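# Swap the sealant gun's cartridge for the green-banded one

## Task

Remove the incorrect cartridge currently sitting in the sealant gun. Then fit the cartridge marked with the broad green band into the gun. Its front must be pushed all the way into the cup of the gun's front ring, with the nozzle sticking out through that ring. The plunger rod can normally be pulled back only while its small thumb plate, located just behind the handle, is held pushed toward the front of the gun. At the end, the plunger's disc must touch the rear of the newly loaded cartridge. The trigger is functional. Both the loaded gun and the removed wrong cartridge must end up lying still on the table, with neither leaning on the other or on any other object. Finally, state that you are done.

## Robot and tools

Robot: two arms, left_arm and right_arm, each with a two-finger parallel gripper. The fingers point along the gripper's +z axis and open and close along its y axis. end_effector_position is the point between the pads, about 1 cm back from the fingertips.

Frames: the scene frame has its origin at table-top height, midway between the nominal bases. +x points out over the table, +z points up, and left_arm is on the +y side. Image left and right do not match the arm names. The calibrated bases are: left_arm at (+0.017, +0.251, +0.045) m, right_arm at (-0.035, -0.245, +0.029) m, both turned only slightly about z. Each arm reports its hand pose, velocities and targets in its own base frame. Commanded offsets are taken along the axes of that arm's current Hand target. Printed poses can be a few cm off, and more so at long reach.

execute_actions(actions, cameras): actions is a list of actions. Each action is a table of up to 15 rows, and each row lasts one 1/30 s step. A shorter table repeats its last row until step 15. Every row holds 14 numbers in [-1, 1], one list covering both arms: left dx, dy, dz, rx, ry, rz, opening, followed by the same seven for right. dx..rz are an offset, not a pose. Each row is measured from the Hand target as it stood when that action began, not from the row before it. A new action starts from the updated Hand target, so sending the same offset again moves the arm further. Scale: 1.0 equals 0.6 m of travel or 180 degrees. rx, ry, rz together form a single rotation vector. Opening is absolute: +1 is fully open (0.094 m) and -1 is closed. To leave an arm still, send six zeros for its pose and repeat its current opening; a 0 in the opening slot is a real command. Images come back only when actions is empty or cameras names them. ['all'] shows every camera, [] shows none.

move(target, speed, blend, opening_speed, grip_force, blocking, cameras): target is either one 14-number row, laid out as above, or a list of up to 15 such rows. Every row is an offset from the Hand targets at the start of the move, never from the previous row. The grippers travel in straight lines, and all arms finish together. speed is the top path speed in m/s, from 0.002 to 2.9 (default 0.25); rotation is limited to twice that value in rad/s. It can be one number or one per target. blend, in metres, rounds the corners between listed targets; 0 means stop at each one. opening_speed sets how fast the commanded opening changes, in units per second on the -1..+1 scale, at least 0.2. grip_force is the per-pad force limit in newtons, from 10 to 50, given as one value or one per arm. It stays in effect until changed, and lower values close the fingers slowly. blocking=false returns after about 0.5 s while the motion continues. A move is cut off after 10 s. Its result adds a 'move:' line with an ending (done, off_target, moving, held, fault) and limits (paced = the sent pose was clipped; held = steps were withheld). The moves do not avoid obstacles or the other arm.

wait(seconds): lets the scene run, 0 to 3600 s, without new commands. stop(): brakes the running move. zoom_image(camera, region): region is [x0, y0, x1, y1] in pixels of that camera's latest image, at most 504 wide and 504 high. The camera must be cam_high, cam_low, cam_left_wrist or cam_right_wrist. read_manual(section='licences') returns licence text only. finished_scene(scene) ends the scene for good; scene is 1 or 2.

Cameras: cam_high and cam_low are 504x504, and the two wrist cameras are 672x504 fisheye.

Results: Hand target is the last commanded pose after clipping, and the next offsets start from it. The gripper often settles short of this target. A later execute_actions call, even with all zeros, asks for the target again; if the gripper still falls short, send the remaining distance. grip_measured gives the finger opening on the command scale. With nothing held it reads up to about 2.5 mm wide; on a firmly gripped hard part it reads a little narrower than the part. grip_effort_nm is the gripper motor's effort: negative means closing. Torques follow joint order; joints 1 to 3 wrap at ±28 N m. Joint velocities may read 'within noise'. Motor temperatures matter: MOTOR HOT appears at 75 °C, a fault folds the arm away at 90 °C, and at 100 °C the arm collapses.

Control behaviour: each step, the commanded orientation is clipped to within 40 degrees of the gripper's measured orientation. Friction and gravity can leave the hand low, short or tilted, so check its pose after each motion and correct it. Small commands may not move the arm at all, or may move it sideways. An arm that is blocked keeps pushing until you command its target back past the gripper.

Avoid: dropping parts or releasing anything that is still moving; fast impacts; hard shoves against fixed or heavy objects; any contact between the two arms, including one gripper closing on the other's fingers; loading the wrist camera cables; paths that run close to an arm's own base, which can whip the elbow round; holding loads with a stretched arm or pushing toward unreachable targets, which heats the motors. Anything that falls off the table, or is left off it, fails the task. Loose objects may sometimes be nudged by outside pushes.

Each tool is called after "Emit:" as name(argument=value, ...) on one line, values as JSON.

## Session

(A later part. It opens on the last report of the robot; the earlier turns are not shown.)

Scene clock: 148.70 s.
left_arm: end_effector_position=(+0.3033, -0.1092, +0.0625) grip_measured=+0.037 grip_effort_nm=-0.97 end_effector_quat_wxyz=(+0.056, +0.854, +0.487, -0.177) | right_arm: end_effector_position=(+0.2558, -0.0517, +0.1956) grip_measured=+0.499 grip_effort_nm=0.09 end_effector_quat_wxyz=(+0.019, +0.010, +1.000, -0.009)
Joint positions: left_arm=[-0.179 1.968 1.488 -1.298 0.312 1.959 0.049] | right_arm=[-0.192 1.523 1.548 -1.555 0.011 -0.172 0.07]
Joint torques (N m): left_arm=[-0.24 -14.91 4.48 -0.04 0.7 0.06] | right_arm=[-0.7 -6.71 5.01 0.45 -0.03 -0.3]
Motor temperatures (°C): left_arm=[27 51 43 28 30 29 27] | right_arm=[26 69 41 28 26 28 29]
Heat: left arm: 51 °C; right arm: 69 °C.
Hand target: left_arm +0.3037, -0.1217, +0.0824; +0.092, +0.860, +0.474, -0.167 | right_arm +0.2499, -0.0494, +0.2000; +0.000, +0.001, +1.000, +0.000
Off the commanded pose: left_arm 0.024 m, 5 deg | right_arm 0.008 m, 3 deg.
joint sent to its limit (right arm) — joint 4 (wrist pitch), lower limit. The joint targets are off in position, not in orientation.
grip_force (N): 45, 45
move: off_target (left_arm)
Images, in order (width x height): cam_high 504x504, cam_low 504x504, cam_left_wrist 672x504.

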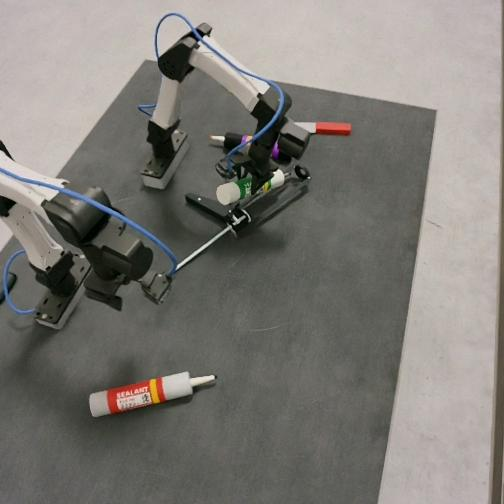

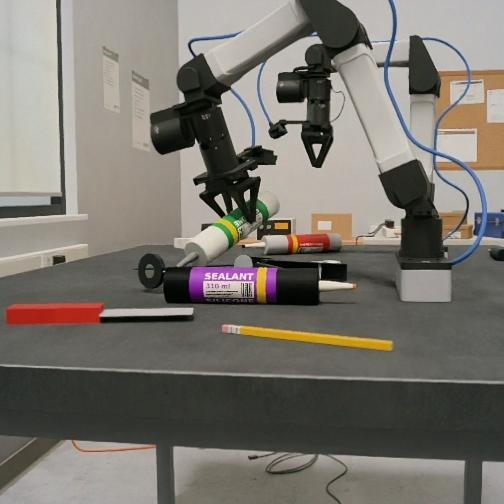

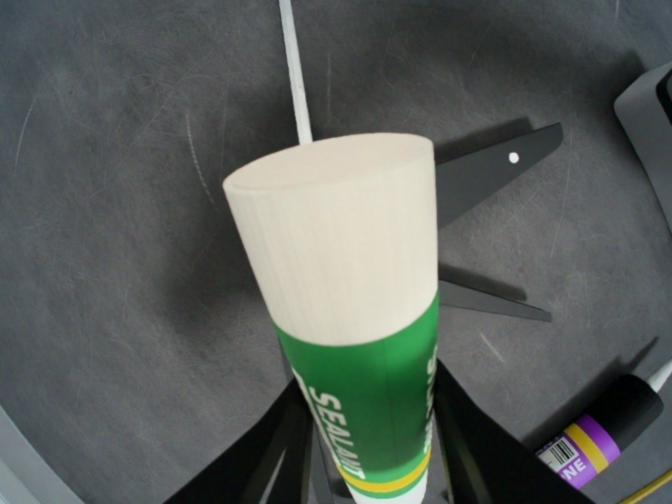

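Emit:
move(target=[0.0,0.022,0,0,0,0,-0.25,0,0,0,0,0,0,0.5], speed=0.2, cameras=["cam_left_wrist","cam_low","cam_high"])

Scene clock: 149.63 s.
left_arm: end_effector_position=(+0.3068, -0.1154, +0.0663) grip_measured=+0.037 grip_effort_nm=-0.97 end_effector_quat_wxyz=(+0.061, +0.858, +0.480, -0.171) | right_arm: end_effector_position=(+0.2558, -0.0517, +0.1956) grip_measured=+0.499 grip_effort_nm=0.09 end_effector_quat_wxyz=(+0.019, +0.010, +1.000, -0.009)
Joint positions: left_arm=[-0.194 1.968 1.507 -1.298 0.315 1.958 0.049] | right_arm=[-0.192 1.523 1.548 -1.555 0.011 -0.172 0.07]
Joint torques (N m): left_arm=[-0.16 -10.91 7.71 -0.13 0.7 -0.09] | right_arm=[-0.69 -6.72 5 0.45 -0.03 -0.3]
Motor temperatures (°C): left_arm=[27 52 43 28 30 29 27] | right_arm=[26 69 41 28 26 28 29]
Heat: left arm: 52 °C; right arm: 69 °C.
Hand target: left_arm +0.3148, -0.1288, +0.0824; +0.092, +0.860, +0.474, -0.167 | right_arm +0.2499, -0.0494, +0.2000; +0.000, +0.001, +1.000, +0.000
Off the commanded pose: left_arm 0.022 m, 4 deg | right_arm 0.008 m, 3 deg.
joint sent to its limit (right arm) — joint 4 (wrist pitch), lower limit. The joint targets are off in position, not in orientation.
grip_force (N): 45, 45
move: off_target (left_arm)
Images, in order (width x height): cam_high 504x504, cam_low 504x504, cam_left_wrist 672x504.

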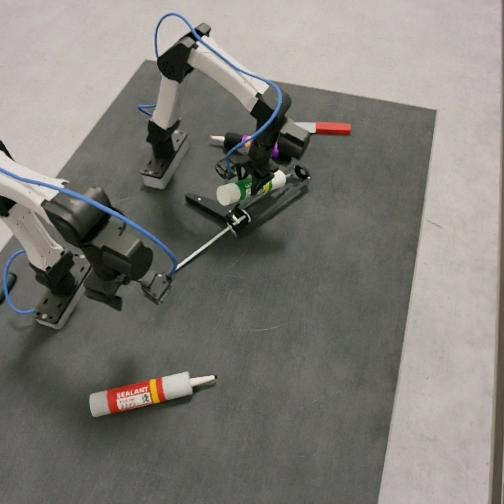

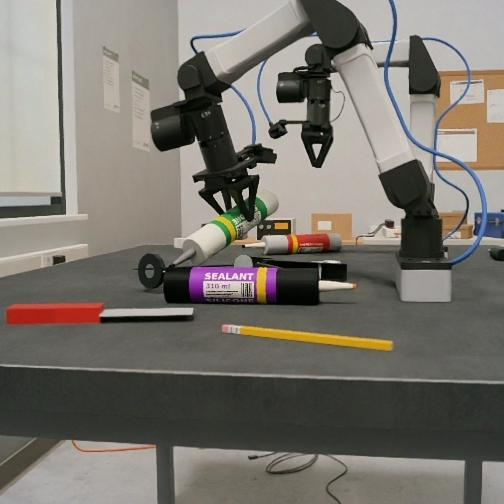

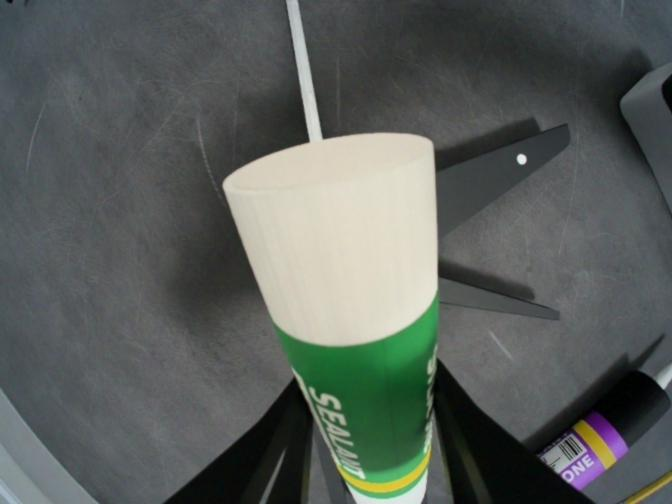

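Emit:
zoom_image(camera="cam_low", region=[120, 180, 320, 320])

Emit:
zoom_image(camera="cam_high", region=[180, 120, 340, 260])

Emit:
zoom_image(camera="cam_left_wrist", region=[200, 300, 540, 504])

Scaled by 2.520 from the camera's image (finer frame: 720x720).

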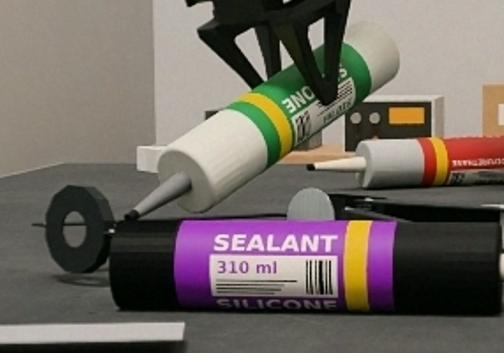

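Scaled by 3.150 from the camera's image (finer frame: 720x720).

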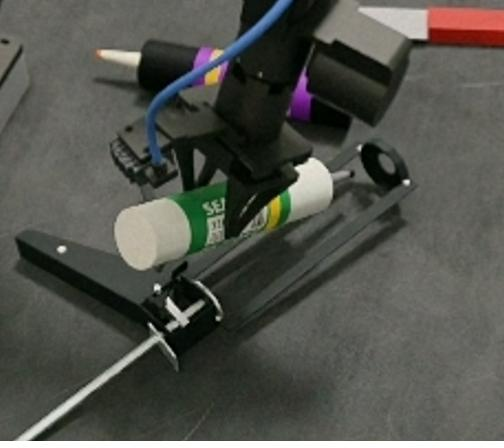

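Scaled by 1.482 from the camera's image (finer frame: 960x720).

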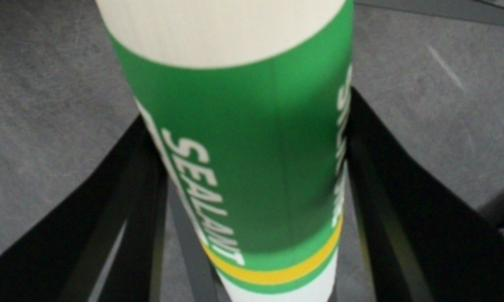

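Emit:
move(target=[0.043,-0.001,-0.0035,0,0,0,-0.25,0,0,0,0,0,0,0.5], speed=0.1, cameras=["cam_left_wrist","cam_low","cam_high"])

Emit:
zoom_image(camera="cam_low", region=[120, 180, 320, 320])

Emit:
zoom_image(camera="cam_high", region=[180, 120, 340, 260])

Scene clock: 151.63 s.
left_arm: end_effector_position=(+0.3199, -0.0998, +0.0651) grip_measured=+0.037 grip_effort_nm=-0.96 end_effector_quat_wxyz=(+0.071, +0.855, +0.486, -0.166) | right_arm: end_effector_position=(+0.2558, -0.0517, +0.1956) grip_measured=+0.499 grip_effort_nm=0.09 end_effector_quat_wxyz=(+0.019, +0.010, +1.000, -0.009)
Joint positions: left_arm=[-0.141 1.991 1.536 -1.298 0.315 1.998 0.049] | right_arm=[-0.192 1.523 1.548 -1.555 0.011 -0.172 0.07]
Joint torques (N m): left_arm=[0.73 -9.18 7.92 -0.21 0.57 0.18] | right_arm=[-0.69 -6.72 5.01 0.45 -0.03 -0.3]
Motor temperatures (°C): left_arm=[27 52 43 28 30 29 27] | right_arm=[26 68 41 28 26 28 29]
Heat: left arm: 52 °C; right arm: 68 °C.
Hand target: left_arm +0.3275, -0.1076, +0.0746; +0.092, +0.860, +0.474, -0.167 | right_arm +0.2499, -0.0494, +0.2000; +0.000, +0.001, +1.000, +0.000
Off the commanded pose: left_arm 0.015 m, 3 deg | right_arm 0.008 m, 3 deg.
joint sent to its limit (right arm) — joint 4 (wrist pitch), lower limit. The joint targets are off in position, not in orientation.
grip_force (N): 45, 45
move: off_target (left_arm)
Images, in order (width x height): cam_high 504x504, cam_low 504x504, cam_left_wrist 672x504.

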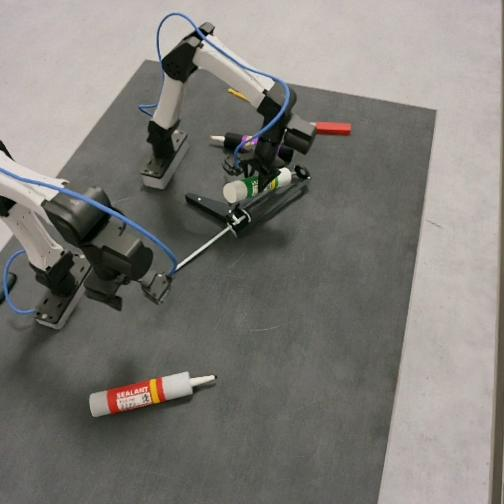

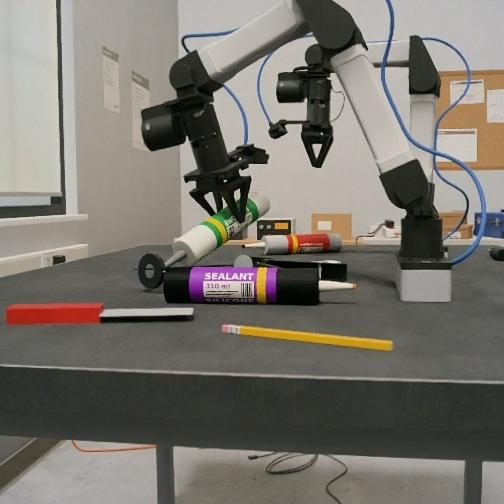

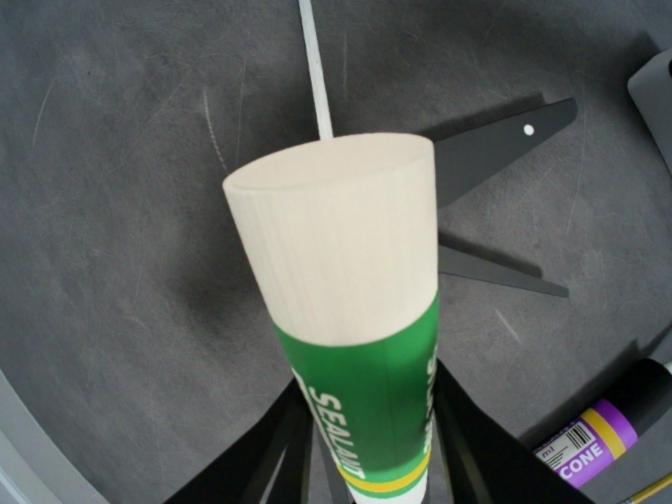

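Scaled by 2.520 from the camera's image (finer frame: 720x720).

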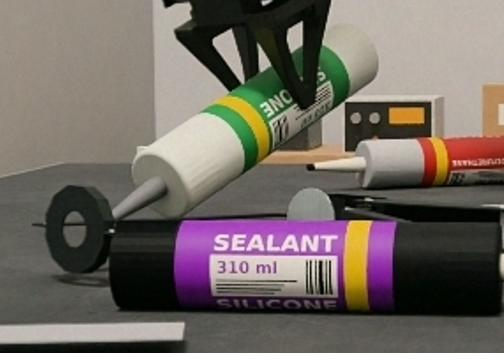

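Scaled by 3.150 from the camera's image (finer frame: 720x720).

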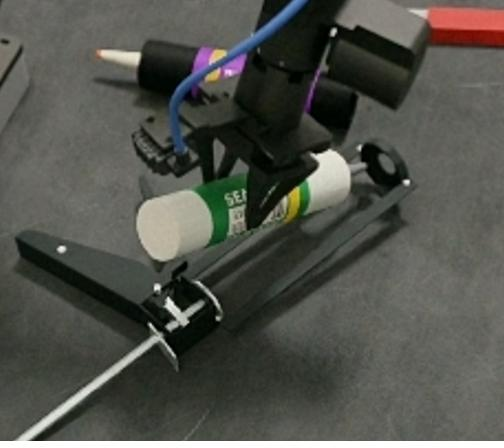

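Emit:
zoom_image(camera="cam_high", region=[270, 150, 330, 200])

Emit:
zoom_image(camera="cam_low", region=[120, 240, 190, 300])

Scaled by 8.400 from the camera's image (finer frame: 720x720).

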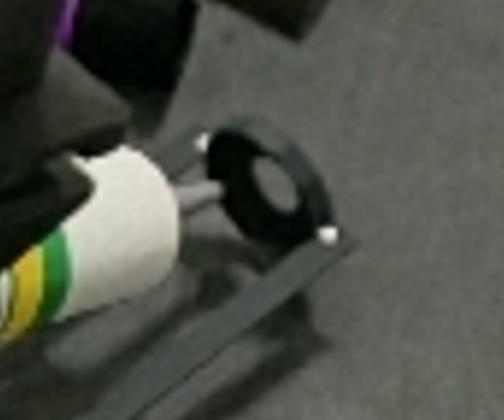

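Scaled by 7.200 from the camera's image (finer frame: 720x720).

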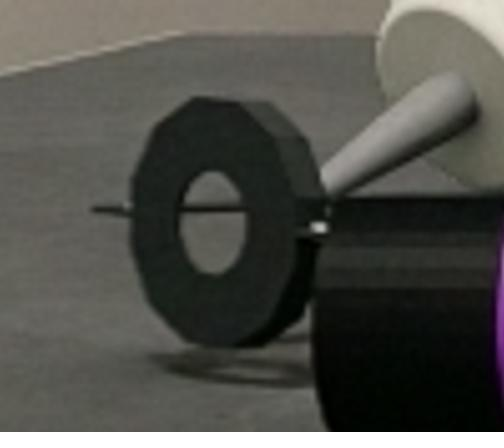

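Emit:
move(target=[0.05,0.002,-0.0095,0,0,0,-0.25,0,0,0,0,0,0,0.5], speed=0.08, cameras=["cam_left_wrist","cam_low","cam_high"])

Emit:
zoom_image(camera="cam_high", region=[270, 150, 330, 200])

Emit:
zoom_image(camera="cam_low", region=[120, 240, 190, 300])

Scene clock: 153.47 s.
left_arm: end_effector_position=(+0.3426, -0.0781, +0.0597) grip_measured=+0.037 grip_effort_nm=-0.96 end_effector_quat_wxyz=(+0.083, +0.856, +0.485, -0.160) | right_arm: end_effector_position=(+0.2558, -0.0517, +0.1956) grip_measured=+0.499 grip_effort_nm=0.09 end_effector_quat_wxyz=(+0.019, +0.010, +1.000, -0.009)
Joint positions: left_arm=[-0.07 2.057 1.611 -1.305 0.315 2.07 0.049] | right_arm=[-0.192 1.523 1.548 -1.555 0.011 -0.172 0.07]
Joint torques (N m): left_arm=[0.7 -9.68 7.82 -0.49 0.44 0.18] | right_arm=[-0.69 -6.71 5 0.45 -0.03 -0.3]
Motor temperatures (°C): left_arm=[27 51 44 28 30 29 27] | right_arm=[26 68 41 28 26 28 29]
Heat: left arm: 51 °C; right arm: 68 °C.
Hand target: left_arm +0.3445, -0.0829, +0.0687; +0.092, +0.860, +0.474, -0.167 | right_arm +0.2499, -0.0494, +0.2000; +0.000, +0.001, +1.000, +0.000
Off the commanded pose: left_arm 0.010 m, 2 deg | right_arm 0.008 m, 3 deg.
joint sent to its limit (right arm) — joint 4 (wrist pitch), lower limit. The joint targets are off in position, not in orientation.
grip_force (N): 45, 45
move: done
Images, in order (width x height): cam_high 504x504, cam_low 504x504, cam_left_wrist 672x504.

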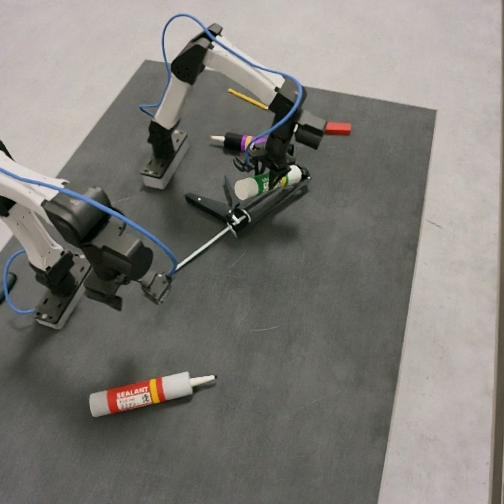

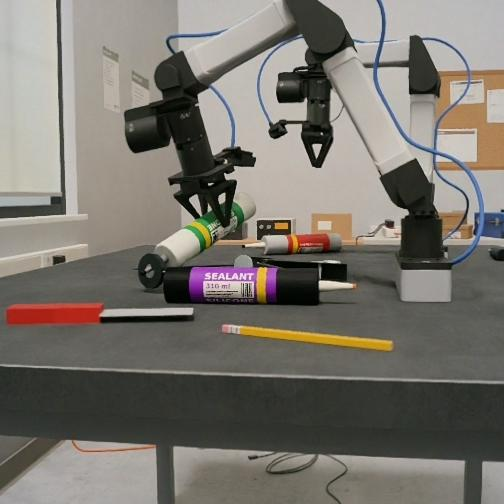

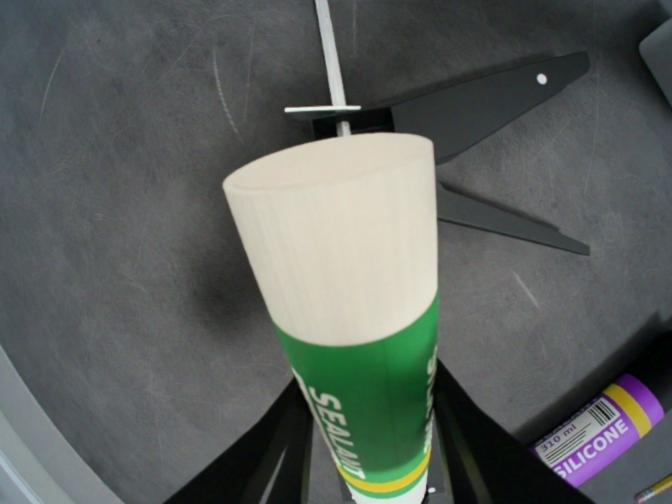

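Scaled by 8.400 from the camera's image (finer frame: 720x720).

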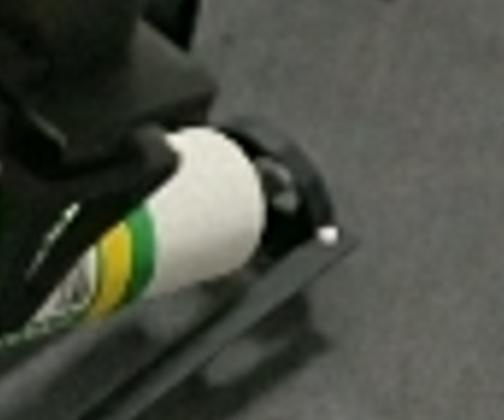

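Scaled by 7.200 from the camera's image (finer frame: 720x720).

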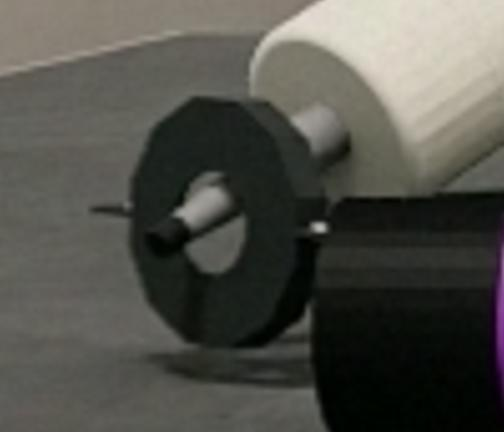

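Emit:
move(target=[0.038,0,0.0405,0,0.039,0,-0.25,0,0,0,0,0,0,0.5], speed=0.06, cameras=["cam_left_wrist","cam_low","cam_high"])

Emit:
zoom_image(camera="cam_high", region=[220, 150, 330, 240])

Emit:
zoom_image(camera="cam_low", region=[120, 210, 260, 300])

Scene clock: 157.17 s.
left_arm: end_effector_position=(+0.3492, -0.0671, +0.0369) grip_measured=+0.037 grip_effort_nm=-0.97 end_effector_quat_wxyz=(+0.061, +0.864, +0.485, -0.120) | right_arm: end_effector_position=(+0.2558, -0.0517, +0.1956) grip_measured=+0.499 grip_effort_nm=0.09 end_effector_quat_wxyz=(+0.019, +0.010, +1.000, -0.009)
Joint positions: left_arm=[-0.076 2.057 1.54 -1.189 0.234 2.059 0.049] | right_arm=[-0.192 1.523 1.548 -1.555 0.011 -0.172 0.07]
Joint torques (N m): left_arm=[-0.28 -10.69 4.6 0.19 0.12 -0.07] | right_arm=[-0.7 -6.72 5 0.45 -0.03 -0.3]
Motor temperatures (°C): left_arm=[27 52 44 28 30 29 27] | right_arm=[26 67 41 28 26 28 29]
Heat: left arm: 52 °C; right arm: 67 °C.
Hand target: left_arm +0.3510, -0.0727, +0.0376; +0.063, +0.868, +0.479, -0.114 | right_arm +0.2499, -0.0494, +0.2000; +0.000, +0.001, +1.000, +0.000
Off the commanded pose: left_arm 0.006 m, 1 deg | right_arm 0.008 m, 3 deg.
joint sent to its limit (right arm) — joint 4 (wrist pitch), lower limit. The joint targets are off in position, not in orientation.
grip_force (N): 45, 45
move: done
Images, in order (width x height): cam_high 504x504, cam_low 504x504, cam_left_wrist 672x504.

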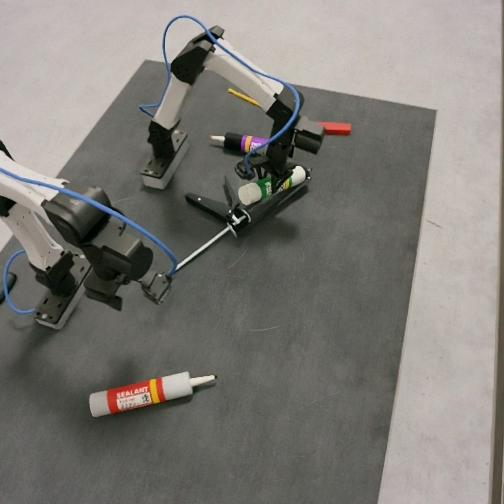

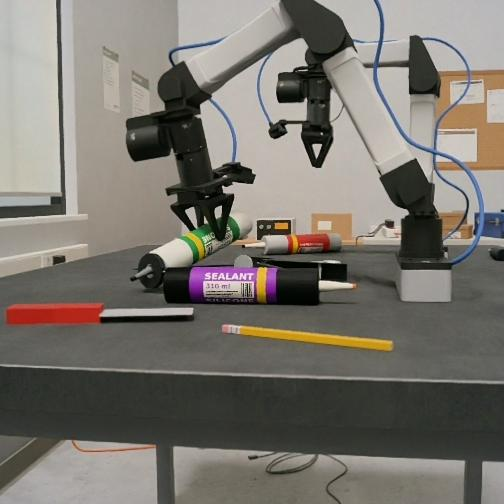

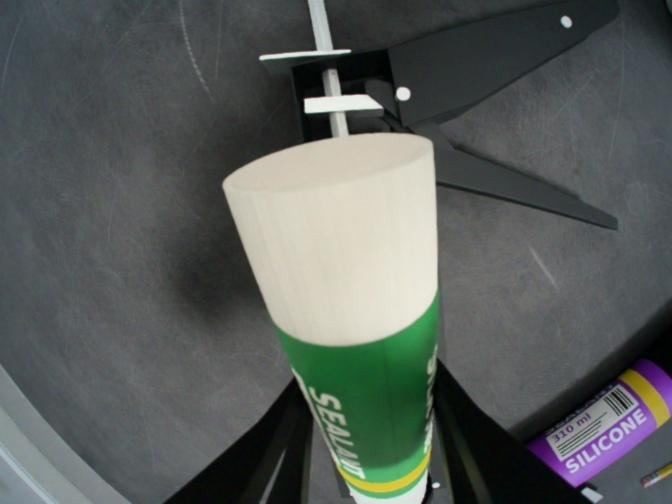

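Scaled by 4.582 from the camera's image (finer frame: 720x720).

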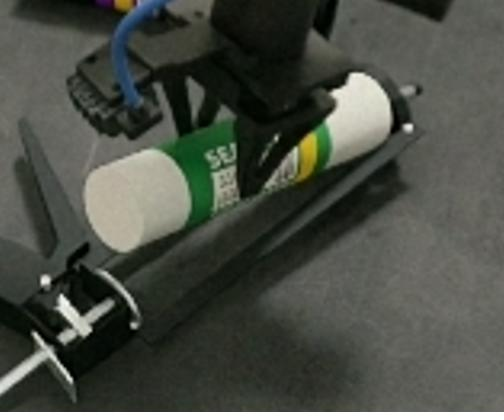

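Scaled by 3.600 from the camera's image (finer frame: 720x720).

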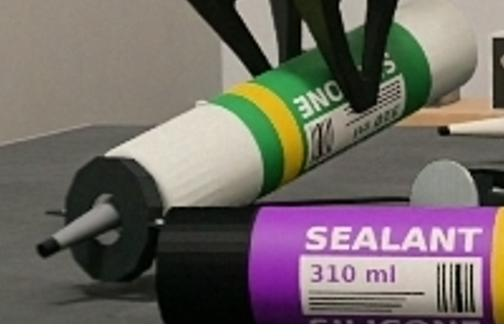

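Emit:
zoom_image(camera="cam_low", region=[125, 240, 185, 295])

Emit:
zoom_image(camera="cam_high", region=[280, 155, 325, 195])

Emit:
zoom_image(camera="cam_left_wrist", region=[280, 400, 480, 504])

Scaled by 8.400 from the camera's image (finer frame: 720x720).

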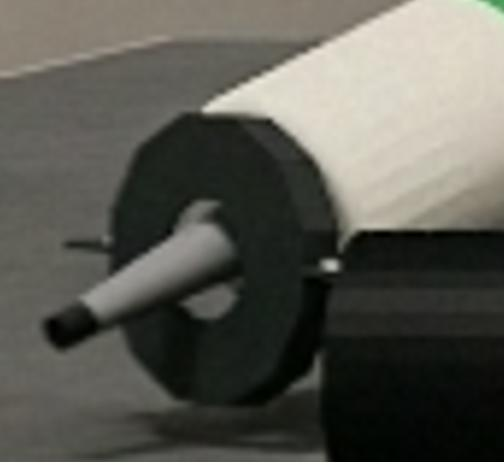

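Scaled by 11.200 from the camera's image (finer frame: 720x720).

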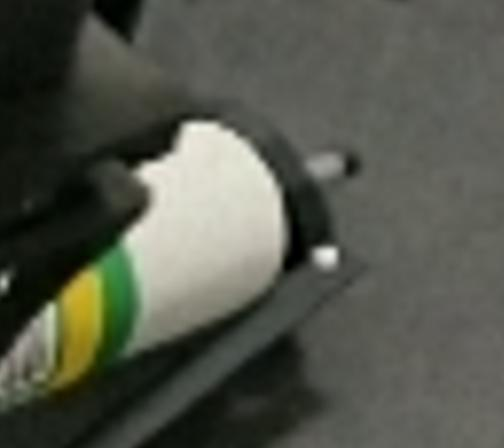

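Scaled by 2.520 from the camera's image (finer frame: 960x720).

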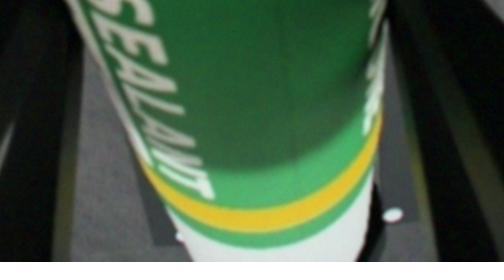

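Emit:
move(target=[0.024,0,0.0147,0,0.0167,0,-0.25,0,0,0,0,0,0,0.5], speed=0.05, cameras=["cam_left_wrist","cam_low","cam_high"])

Emit:
zoom_image(camera="cam_high", region=[220, 150, 330, 240])

Emit:
zoom_image(camera="cam_low", region=[125, 235, 195, 295])

Scene clock: 158.67 s.
left_arm: end_effector_position=(+0.3507, -0.0607, +0.0279) grip_measured=+0.037 grip_effort_nm=-0.97 end_effector_quat_wxyz=(+0.047, +0.868, +0.484, -0.103) | right_arm: end_effector_position=(+0.2558, -0.0517, +0.1956) grip_measured=+0.499 grip_effort_nm=0.09 end_effector_quat_wxyz=(+0.019, +0.010, +1.000, -0.009)
Joint positions: left_arm=[-0.078 2.057 1.511 -1.146 0.193 2.059 0.049] | right_arm=[-0.192 1.523 1.548 -1.555 0.011 -0.172 0.07]
Joint torques (N m): left_arm=[0.25 -9.84 4.72 0.31 0.03 -0.05] | right_arm=[-0.7 -6.72 5.01 0.45 -0.03 -0.3]
Motor temperatures (°C): left_arm=[27 52 44 28 30 29 27] | right_arm=[26 67 41 28 26 28 29]
Heat: left arm: 52 °C; right arm: 67 °C.
Hand target: left_arm +0.3572, -0.0629, +0.0254; +0.050, +0.871, +0.480, -0.091 | right_arm +0.2499, -0.0494, +0.2000; +0.000, +0.001, +1.000, +0.000
Off the commanded pose: left_arm 0.007 m, 1 deg | right_arm 0.008 m, 3 deg.
joint sent to its limit (right arm) — joint 4 (wrist pitch), lower limit. The joint targets are off in position, not in orientation.
grip_force (N): 45, 45
move: done
Images, in order (width x height): cam_high 504x504, cam_low 504x504, cam_left_wrist 672x504.

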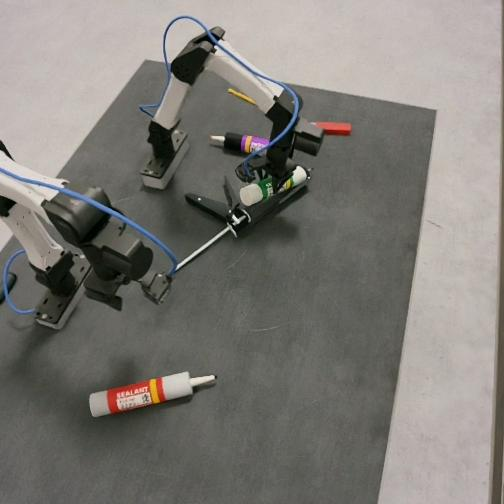

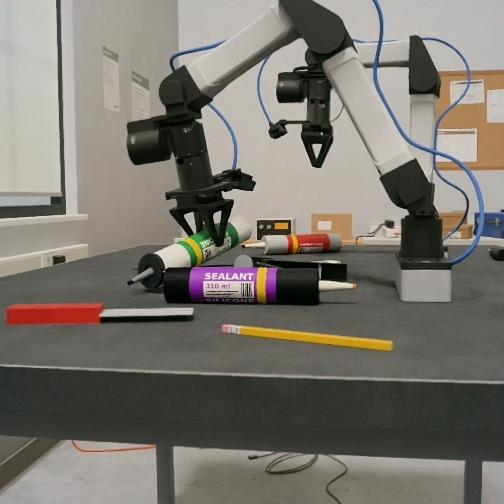

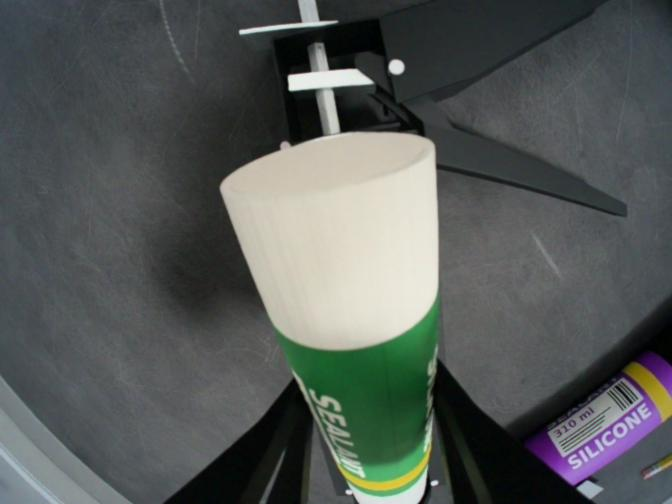

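Scaled by 4.582 from the camera's image (finer frame: 720x720).

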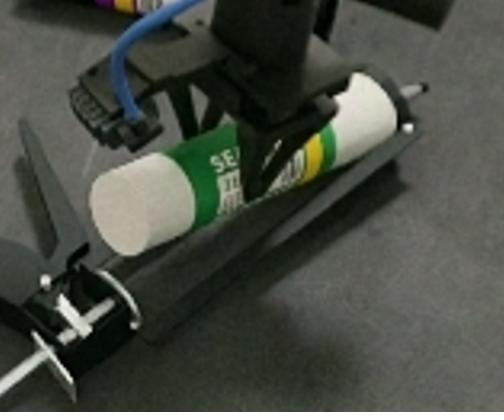

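Scaled by 7.200 from the camera's image (finer frame: 720x720).

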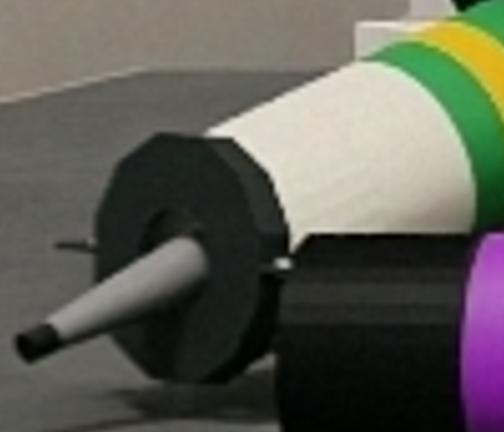

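Emit:
zoom_image(camera="cam_left_wrist", region=[260, 380, 500, 504])

Emit:
zoom_image(camera="cam_left_wrist", region=[200, 20, 480, 220])

Scaled by 2.100 from the camera's image (finer frame: 960x720).

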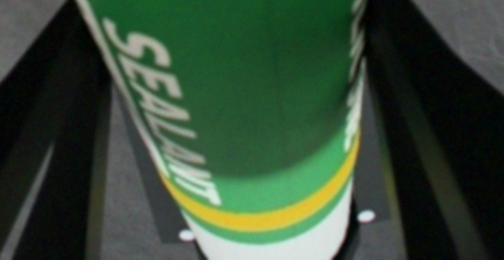

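Scaled by 1.800 from the camera's image (finer frame: 960x720).

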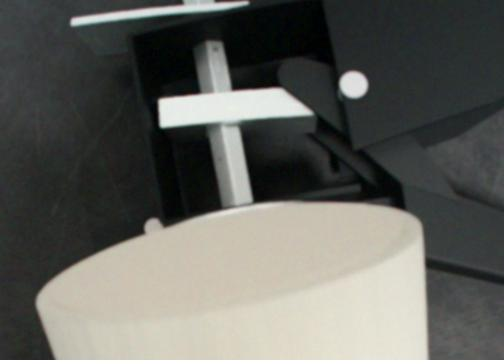

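Emit:
move(target=[0.025,0,-0.004,0,0,0,-0.25,0,0,0,0,0,0,0.5], speed=0.05, cameras=["cam_left_wrist","cam_low","cam_high"])

Emit:
zoom_image(camera="cam_low", region=[125, 235, 195, 295])

Emit:
zoom_image(camera="cam_left_wrist", region=[200, 20, 480, 220])

Scene clock: 164.80 s.
left_arm: end_effector_position=(+0.3512, -0.0561, +0.0186) grip_measured=+0.037 grip_effort_nm=-0.96 end_effector_quat_wxyz=(+0.040, +0.868, +0.483, -0.108) | right_arm: end_effector_position=(+0.2558, -0.0517, +0.1956) grip_measured=+0.499 grip_effort_nm=0.09 end_effector_quat_wxyz=(+0.019, +0.010, +1.000, -0.009)
Joint positions: left_arm=[-0.068 2.083 1.511 -1.137 0.185 2.07 0.049] | right_arm=[-0.192 1.523 1.548 -1.555 0.011 -0.172 0.07]
Joint torques (N m): left_arm=[1.37 -9.77 7.66 0.06 0.06 0.18] | right_arm=[-0.7 -6.72 5.01 0.45 -0.03 -0.3]
Motor temperatures (°C): left_arm=[27 52 43 28 29 29 27] | right_arm=[26 66 40 28 26 28 29]
Heat: left arm: 52 °C; right arm: 66 °C.
Hand target: left_arm +0.3653, -0.0501, +0.0246; +0.050, +0.871, +0.480, -0.091 | right_arm +0.2499, -0.0494, +0.2000; +0.000, +0.001, +1.000, +0.000
Off the commanded pose: left_arm 0.016 m, 2 deg | right_arm 0.008 m, 3 deg.
joint sent to its limit (right arm) — joint 4 (wrist pitch), lower limit. The joint targets are off in position, not in orientation.
grip_force (N): 45, 45
move: off_target (left_arm)
Images, in order (width x height): cam_high 504x504, cam_low 504x504, cam_left_wrist 672x504.

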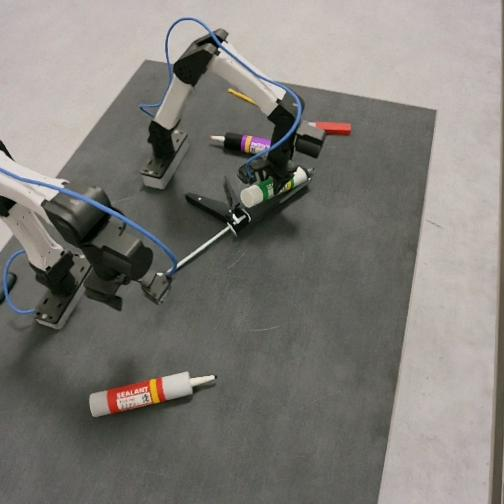

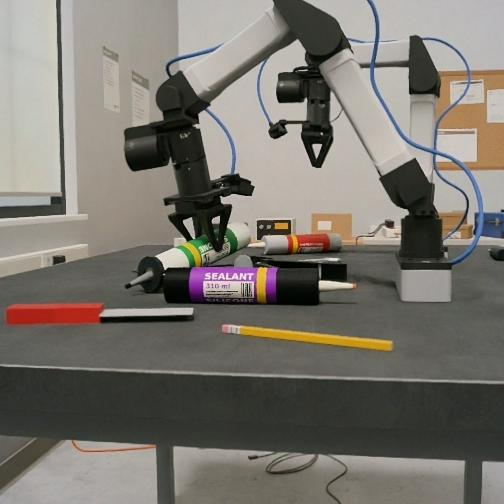

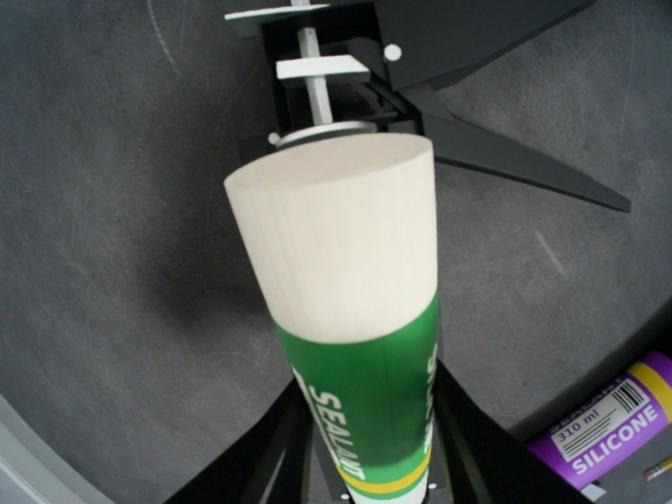

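Scaled by 7.200 from the camera's image (finer frame: 720x720).

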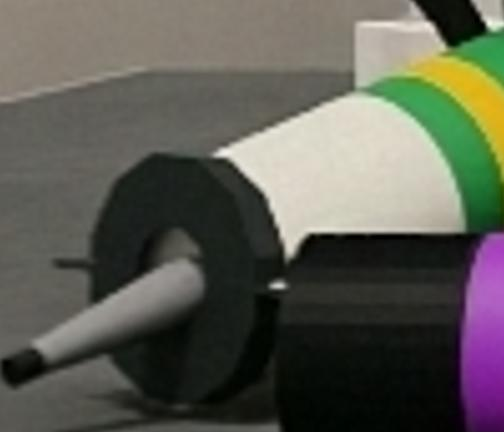

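Scaled by 1.800 from the camera's image (finer frame: 960x720).

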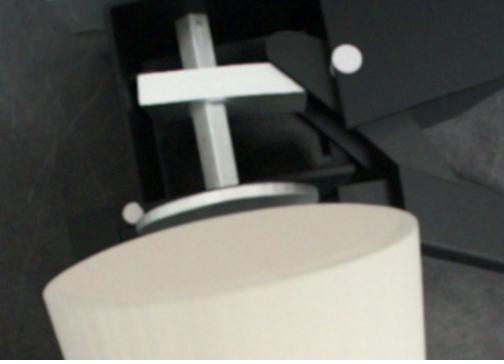

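Emit:
move(target=[[0.006,0,0.017,0,0.033,0,-0.25,0,0,0,0,0,0,0.5],[0.011,0,0.036,0,0.067,0,-0.25,0,0,0,0,0,0,0.5]], speed=0.05, blend=0.005, cameras=["cam_left_wrist","cam_low","cam_high"])

Emit:
zoom_image(camera="cam_low", region=[125, 235, 195, 295])

Emit:
zoom_image(camera="cam_left_wrist", region=[200, 20, 480, 220])

Scene clock: 167.73 s.
left_arm: end_effector_position=(+0.3537, -0.0550, -0.0134) grip_measured=+0.037 grip_effort_nm=-0.96 end_effector_quat_wxyz=(-0.007, +0.875, +0.482, -0.041) | right_arm: end_effector_position=(+0.2558, -0.0517, +0.1956) grip_measured=+0.499 grip_effort_nm=0.09 end_effector_quat_wxyz=(+0.019, +0.010, +1.000, -0.009)
Joint positions: left_arm=[-0.136 2.083 1.393 -0.956 0.038 2.001 0.049] | right_arm=[-0.192 1.523 1.548 -1.555 0.011 -0.172 0.07]
Joint torques (N m): left_arm=[0.32 -15.04 4.08 0.45 -0.31 -0.03] | right_arm=[-0.7 -6.72 5.01 0.45 -0.03 -0.3]
Motor temperatures (°C): left_arm=[27 52 43 28 29 29 27] | right_arm=[26 66 40 28 26 28 29]
Heat: left arm: 52 °C; right arm: 66 °C.
Hand target: left_arm +0.3663, -0.0484, +0.0021; +0.000, +0.876, +0.483, +0.001 | right_arm +0.2499, -0.0494, +0.2000; +0.000, +0.001, +1.000, +0.000
Off the commanded pose: left_arm 0.021 m, 5 deg | right_arm 0.008 m, 3 deg.
joint sent to its limit (right arm) — joint 4 (wrist pitch), lower limit. The joint targets are off in position, not in orientation.
grip_force (N): 45, 45
move: off_target (left_arm)
Images, in order (width x height): cam_high 504x504, cam_low 504x504, cam_left_wrist 672x504.

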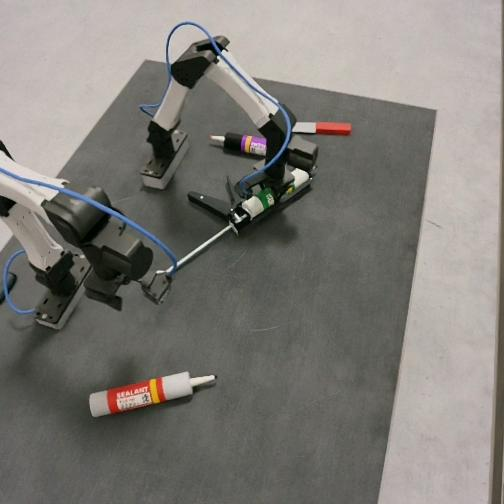

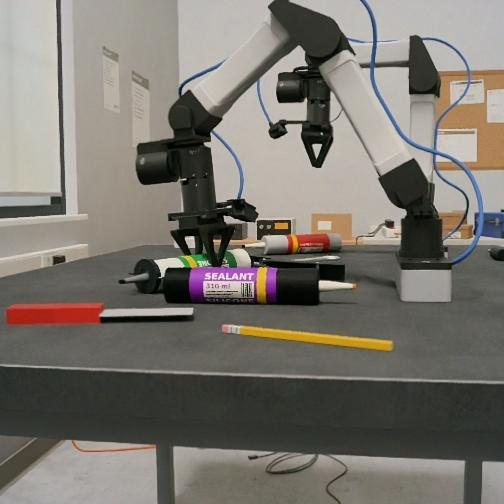

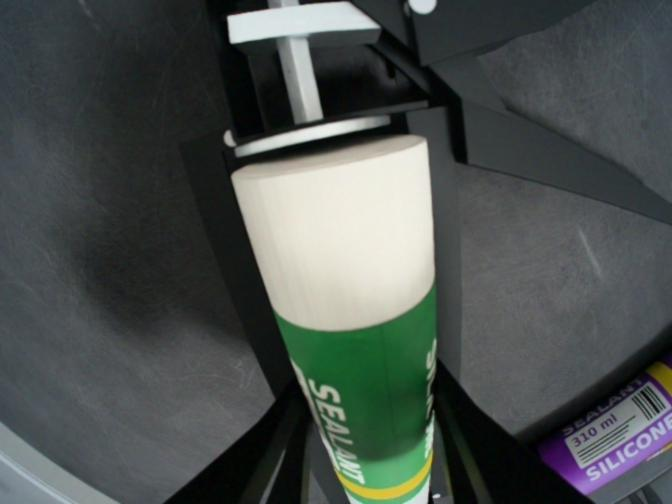

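Scaled by 7.200 from the camera's image (finer frame: 720x720).

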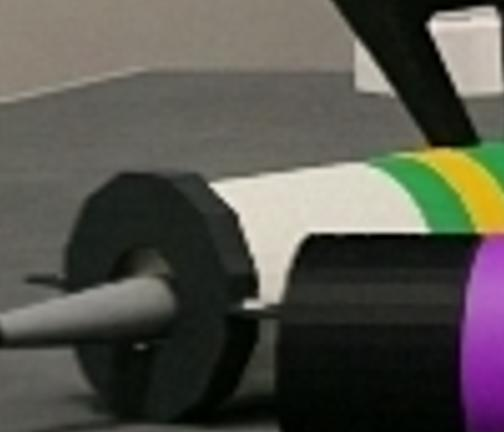

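Scaled by 1.800 from the camera's image (finer frame: 960x720).

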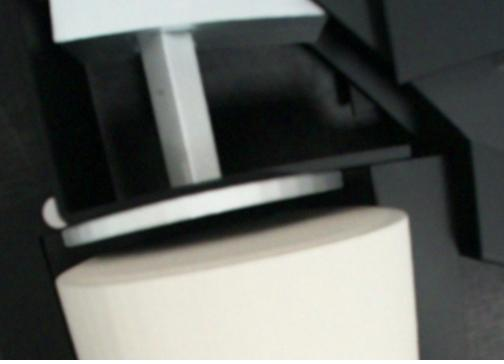

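Emit:
move(target=[[-0.008,0,-0.012,0,0,0,0.3,0,0,0,0,0,0,0.5],[-0.008,0,-0.2,0,0,0,0.5,0,0,0,0,0,0,0.5]], speed=[0.05,0.15], opening_speed=0.5, cameras=["cam_left_wrist","cam_low","cam_high","cam_right_wrist"])

Emit:
zoom_image(camera="cam_left_wrist", region=[240, 60, 460, 220])

Emit:
zoom_image(camera="cam_left_wrist", region=[300, 260, 460, 440])

Emit:
zoom_image(camera="cam_low", region=[100, 215, 360, 315])

Scene clock: 172.43 s.
left_arm: end_effector_position=(+0.3600, -0.0522, +0.1051) grip_measured=+0.497 grip_effort_nm=0.12 end_effector_quat_wxyz=(-0.010, +0.876, +0.482, -0.017) | right_arm: end_effector_position=(+0.2558, -0.0517, +0.1956) grip_measured=+0.499 grip_effort_nm=0.09 end_effector_quat_wxyz=(+0.019, +0.010, +1.000, -0.009)
Joint positions: left_arm=[-0.142 1.964 1.706 -1.351 0.004 1.994 0.07] | right_arm=[-0.192 1.523 1.548 -1.555 0.011 -0.172 0.07]
Joint torques (N m): left_arm=[-0.09 -12.23 7.38 -0.01 -0.09 -0.08] | right_arm=[-0.69 -6.71 5.01 0.45 -0.03 -0.3]
Motor temperatures (°C): left_arm=[27 52 43 28 29 29 27] | right_arm=[26 65 40 28 26 28 29]
Heat: left arm: 52 °C; right arm: 65 °C.
Hand target: left_arm +0.3637, -0.0526, +0.1221; +0.000, +0.876, +0.483, +0.001 | right_arm +0.2499, -0.0494, +0.2000; +0.000, +0.001, +1.000, +0.000
Off the commanded pose: left_arm 0.017 m, 2 deg | right_arm 0.008 m, 3 deg.
joint sent to its limit (right arm) — joint 4 (wrist pitch), lower limit. The joint targets are off in position, not in orientation.
grip_force (N): 45, 45
move: off_target (left_arm); target 2's new opening was sent with left_arm's hand 0.017 m and 2 deg from that target

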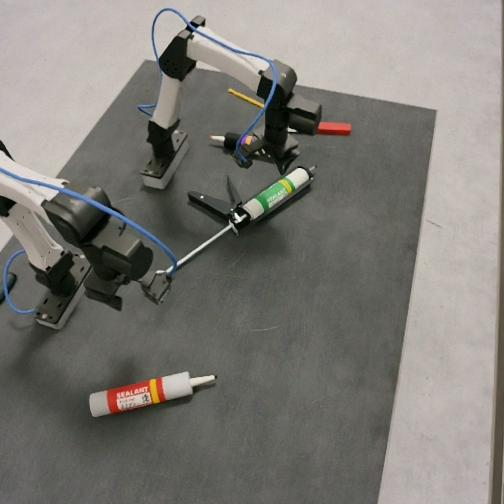

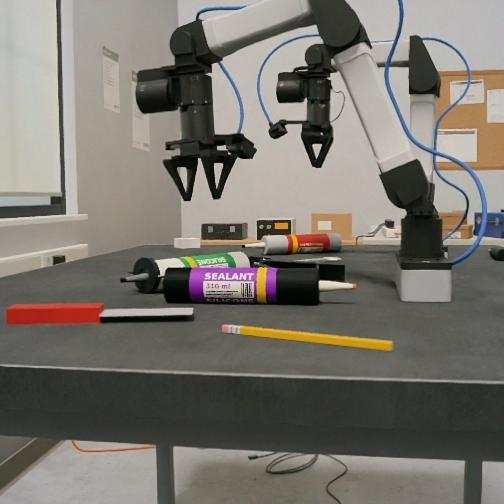

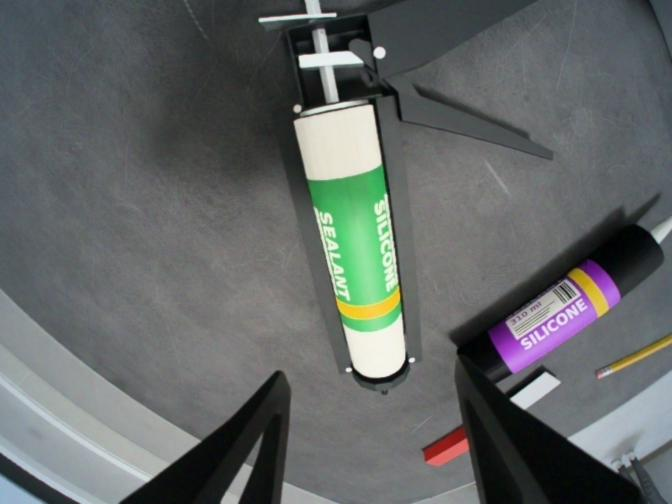

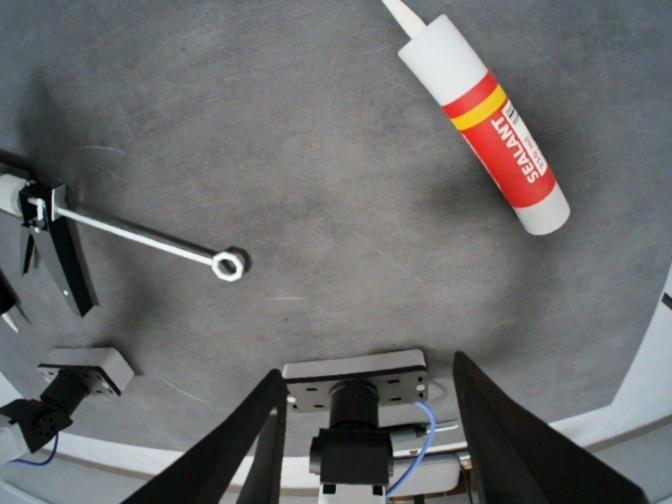

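Scaled by 2.291 from the camera's image (finer frame: 960x720).

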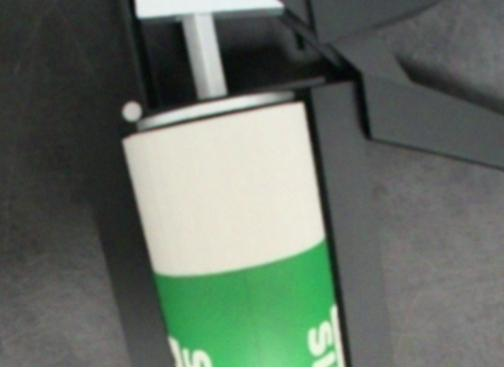

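Scaled by 2.800 from the camera's image (finer frame: 960x720).

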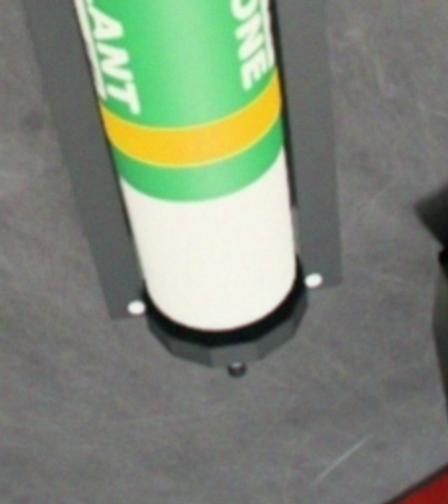

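Scaled by 1.938 from the camera's image (finer frame: 720x720).

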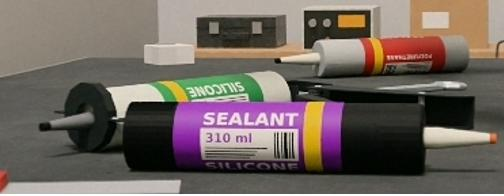

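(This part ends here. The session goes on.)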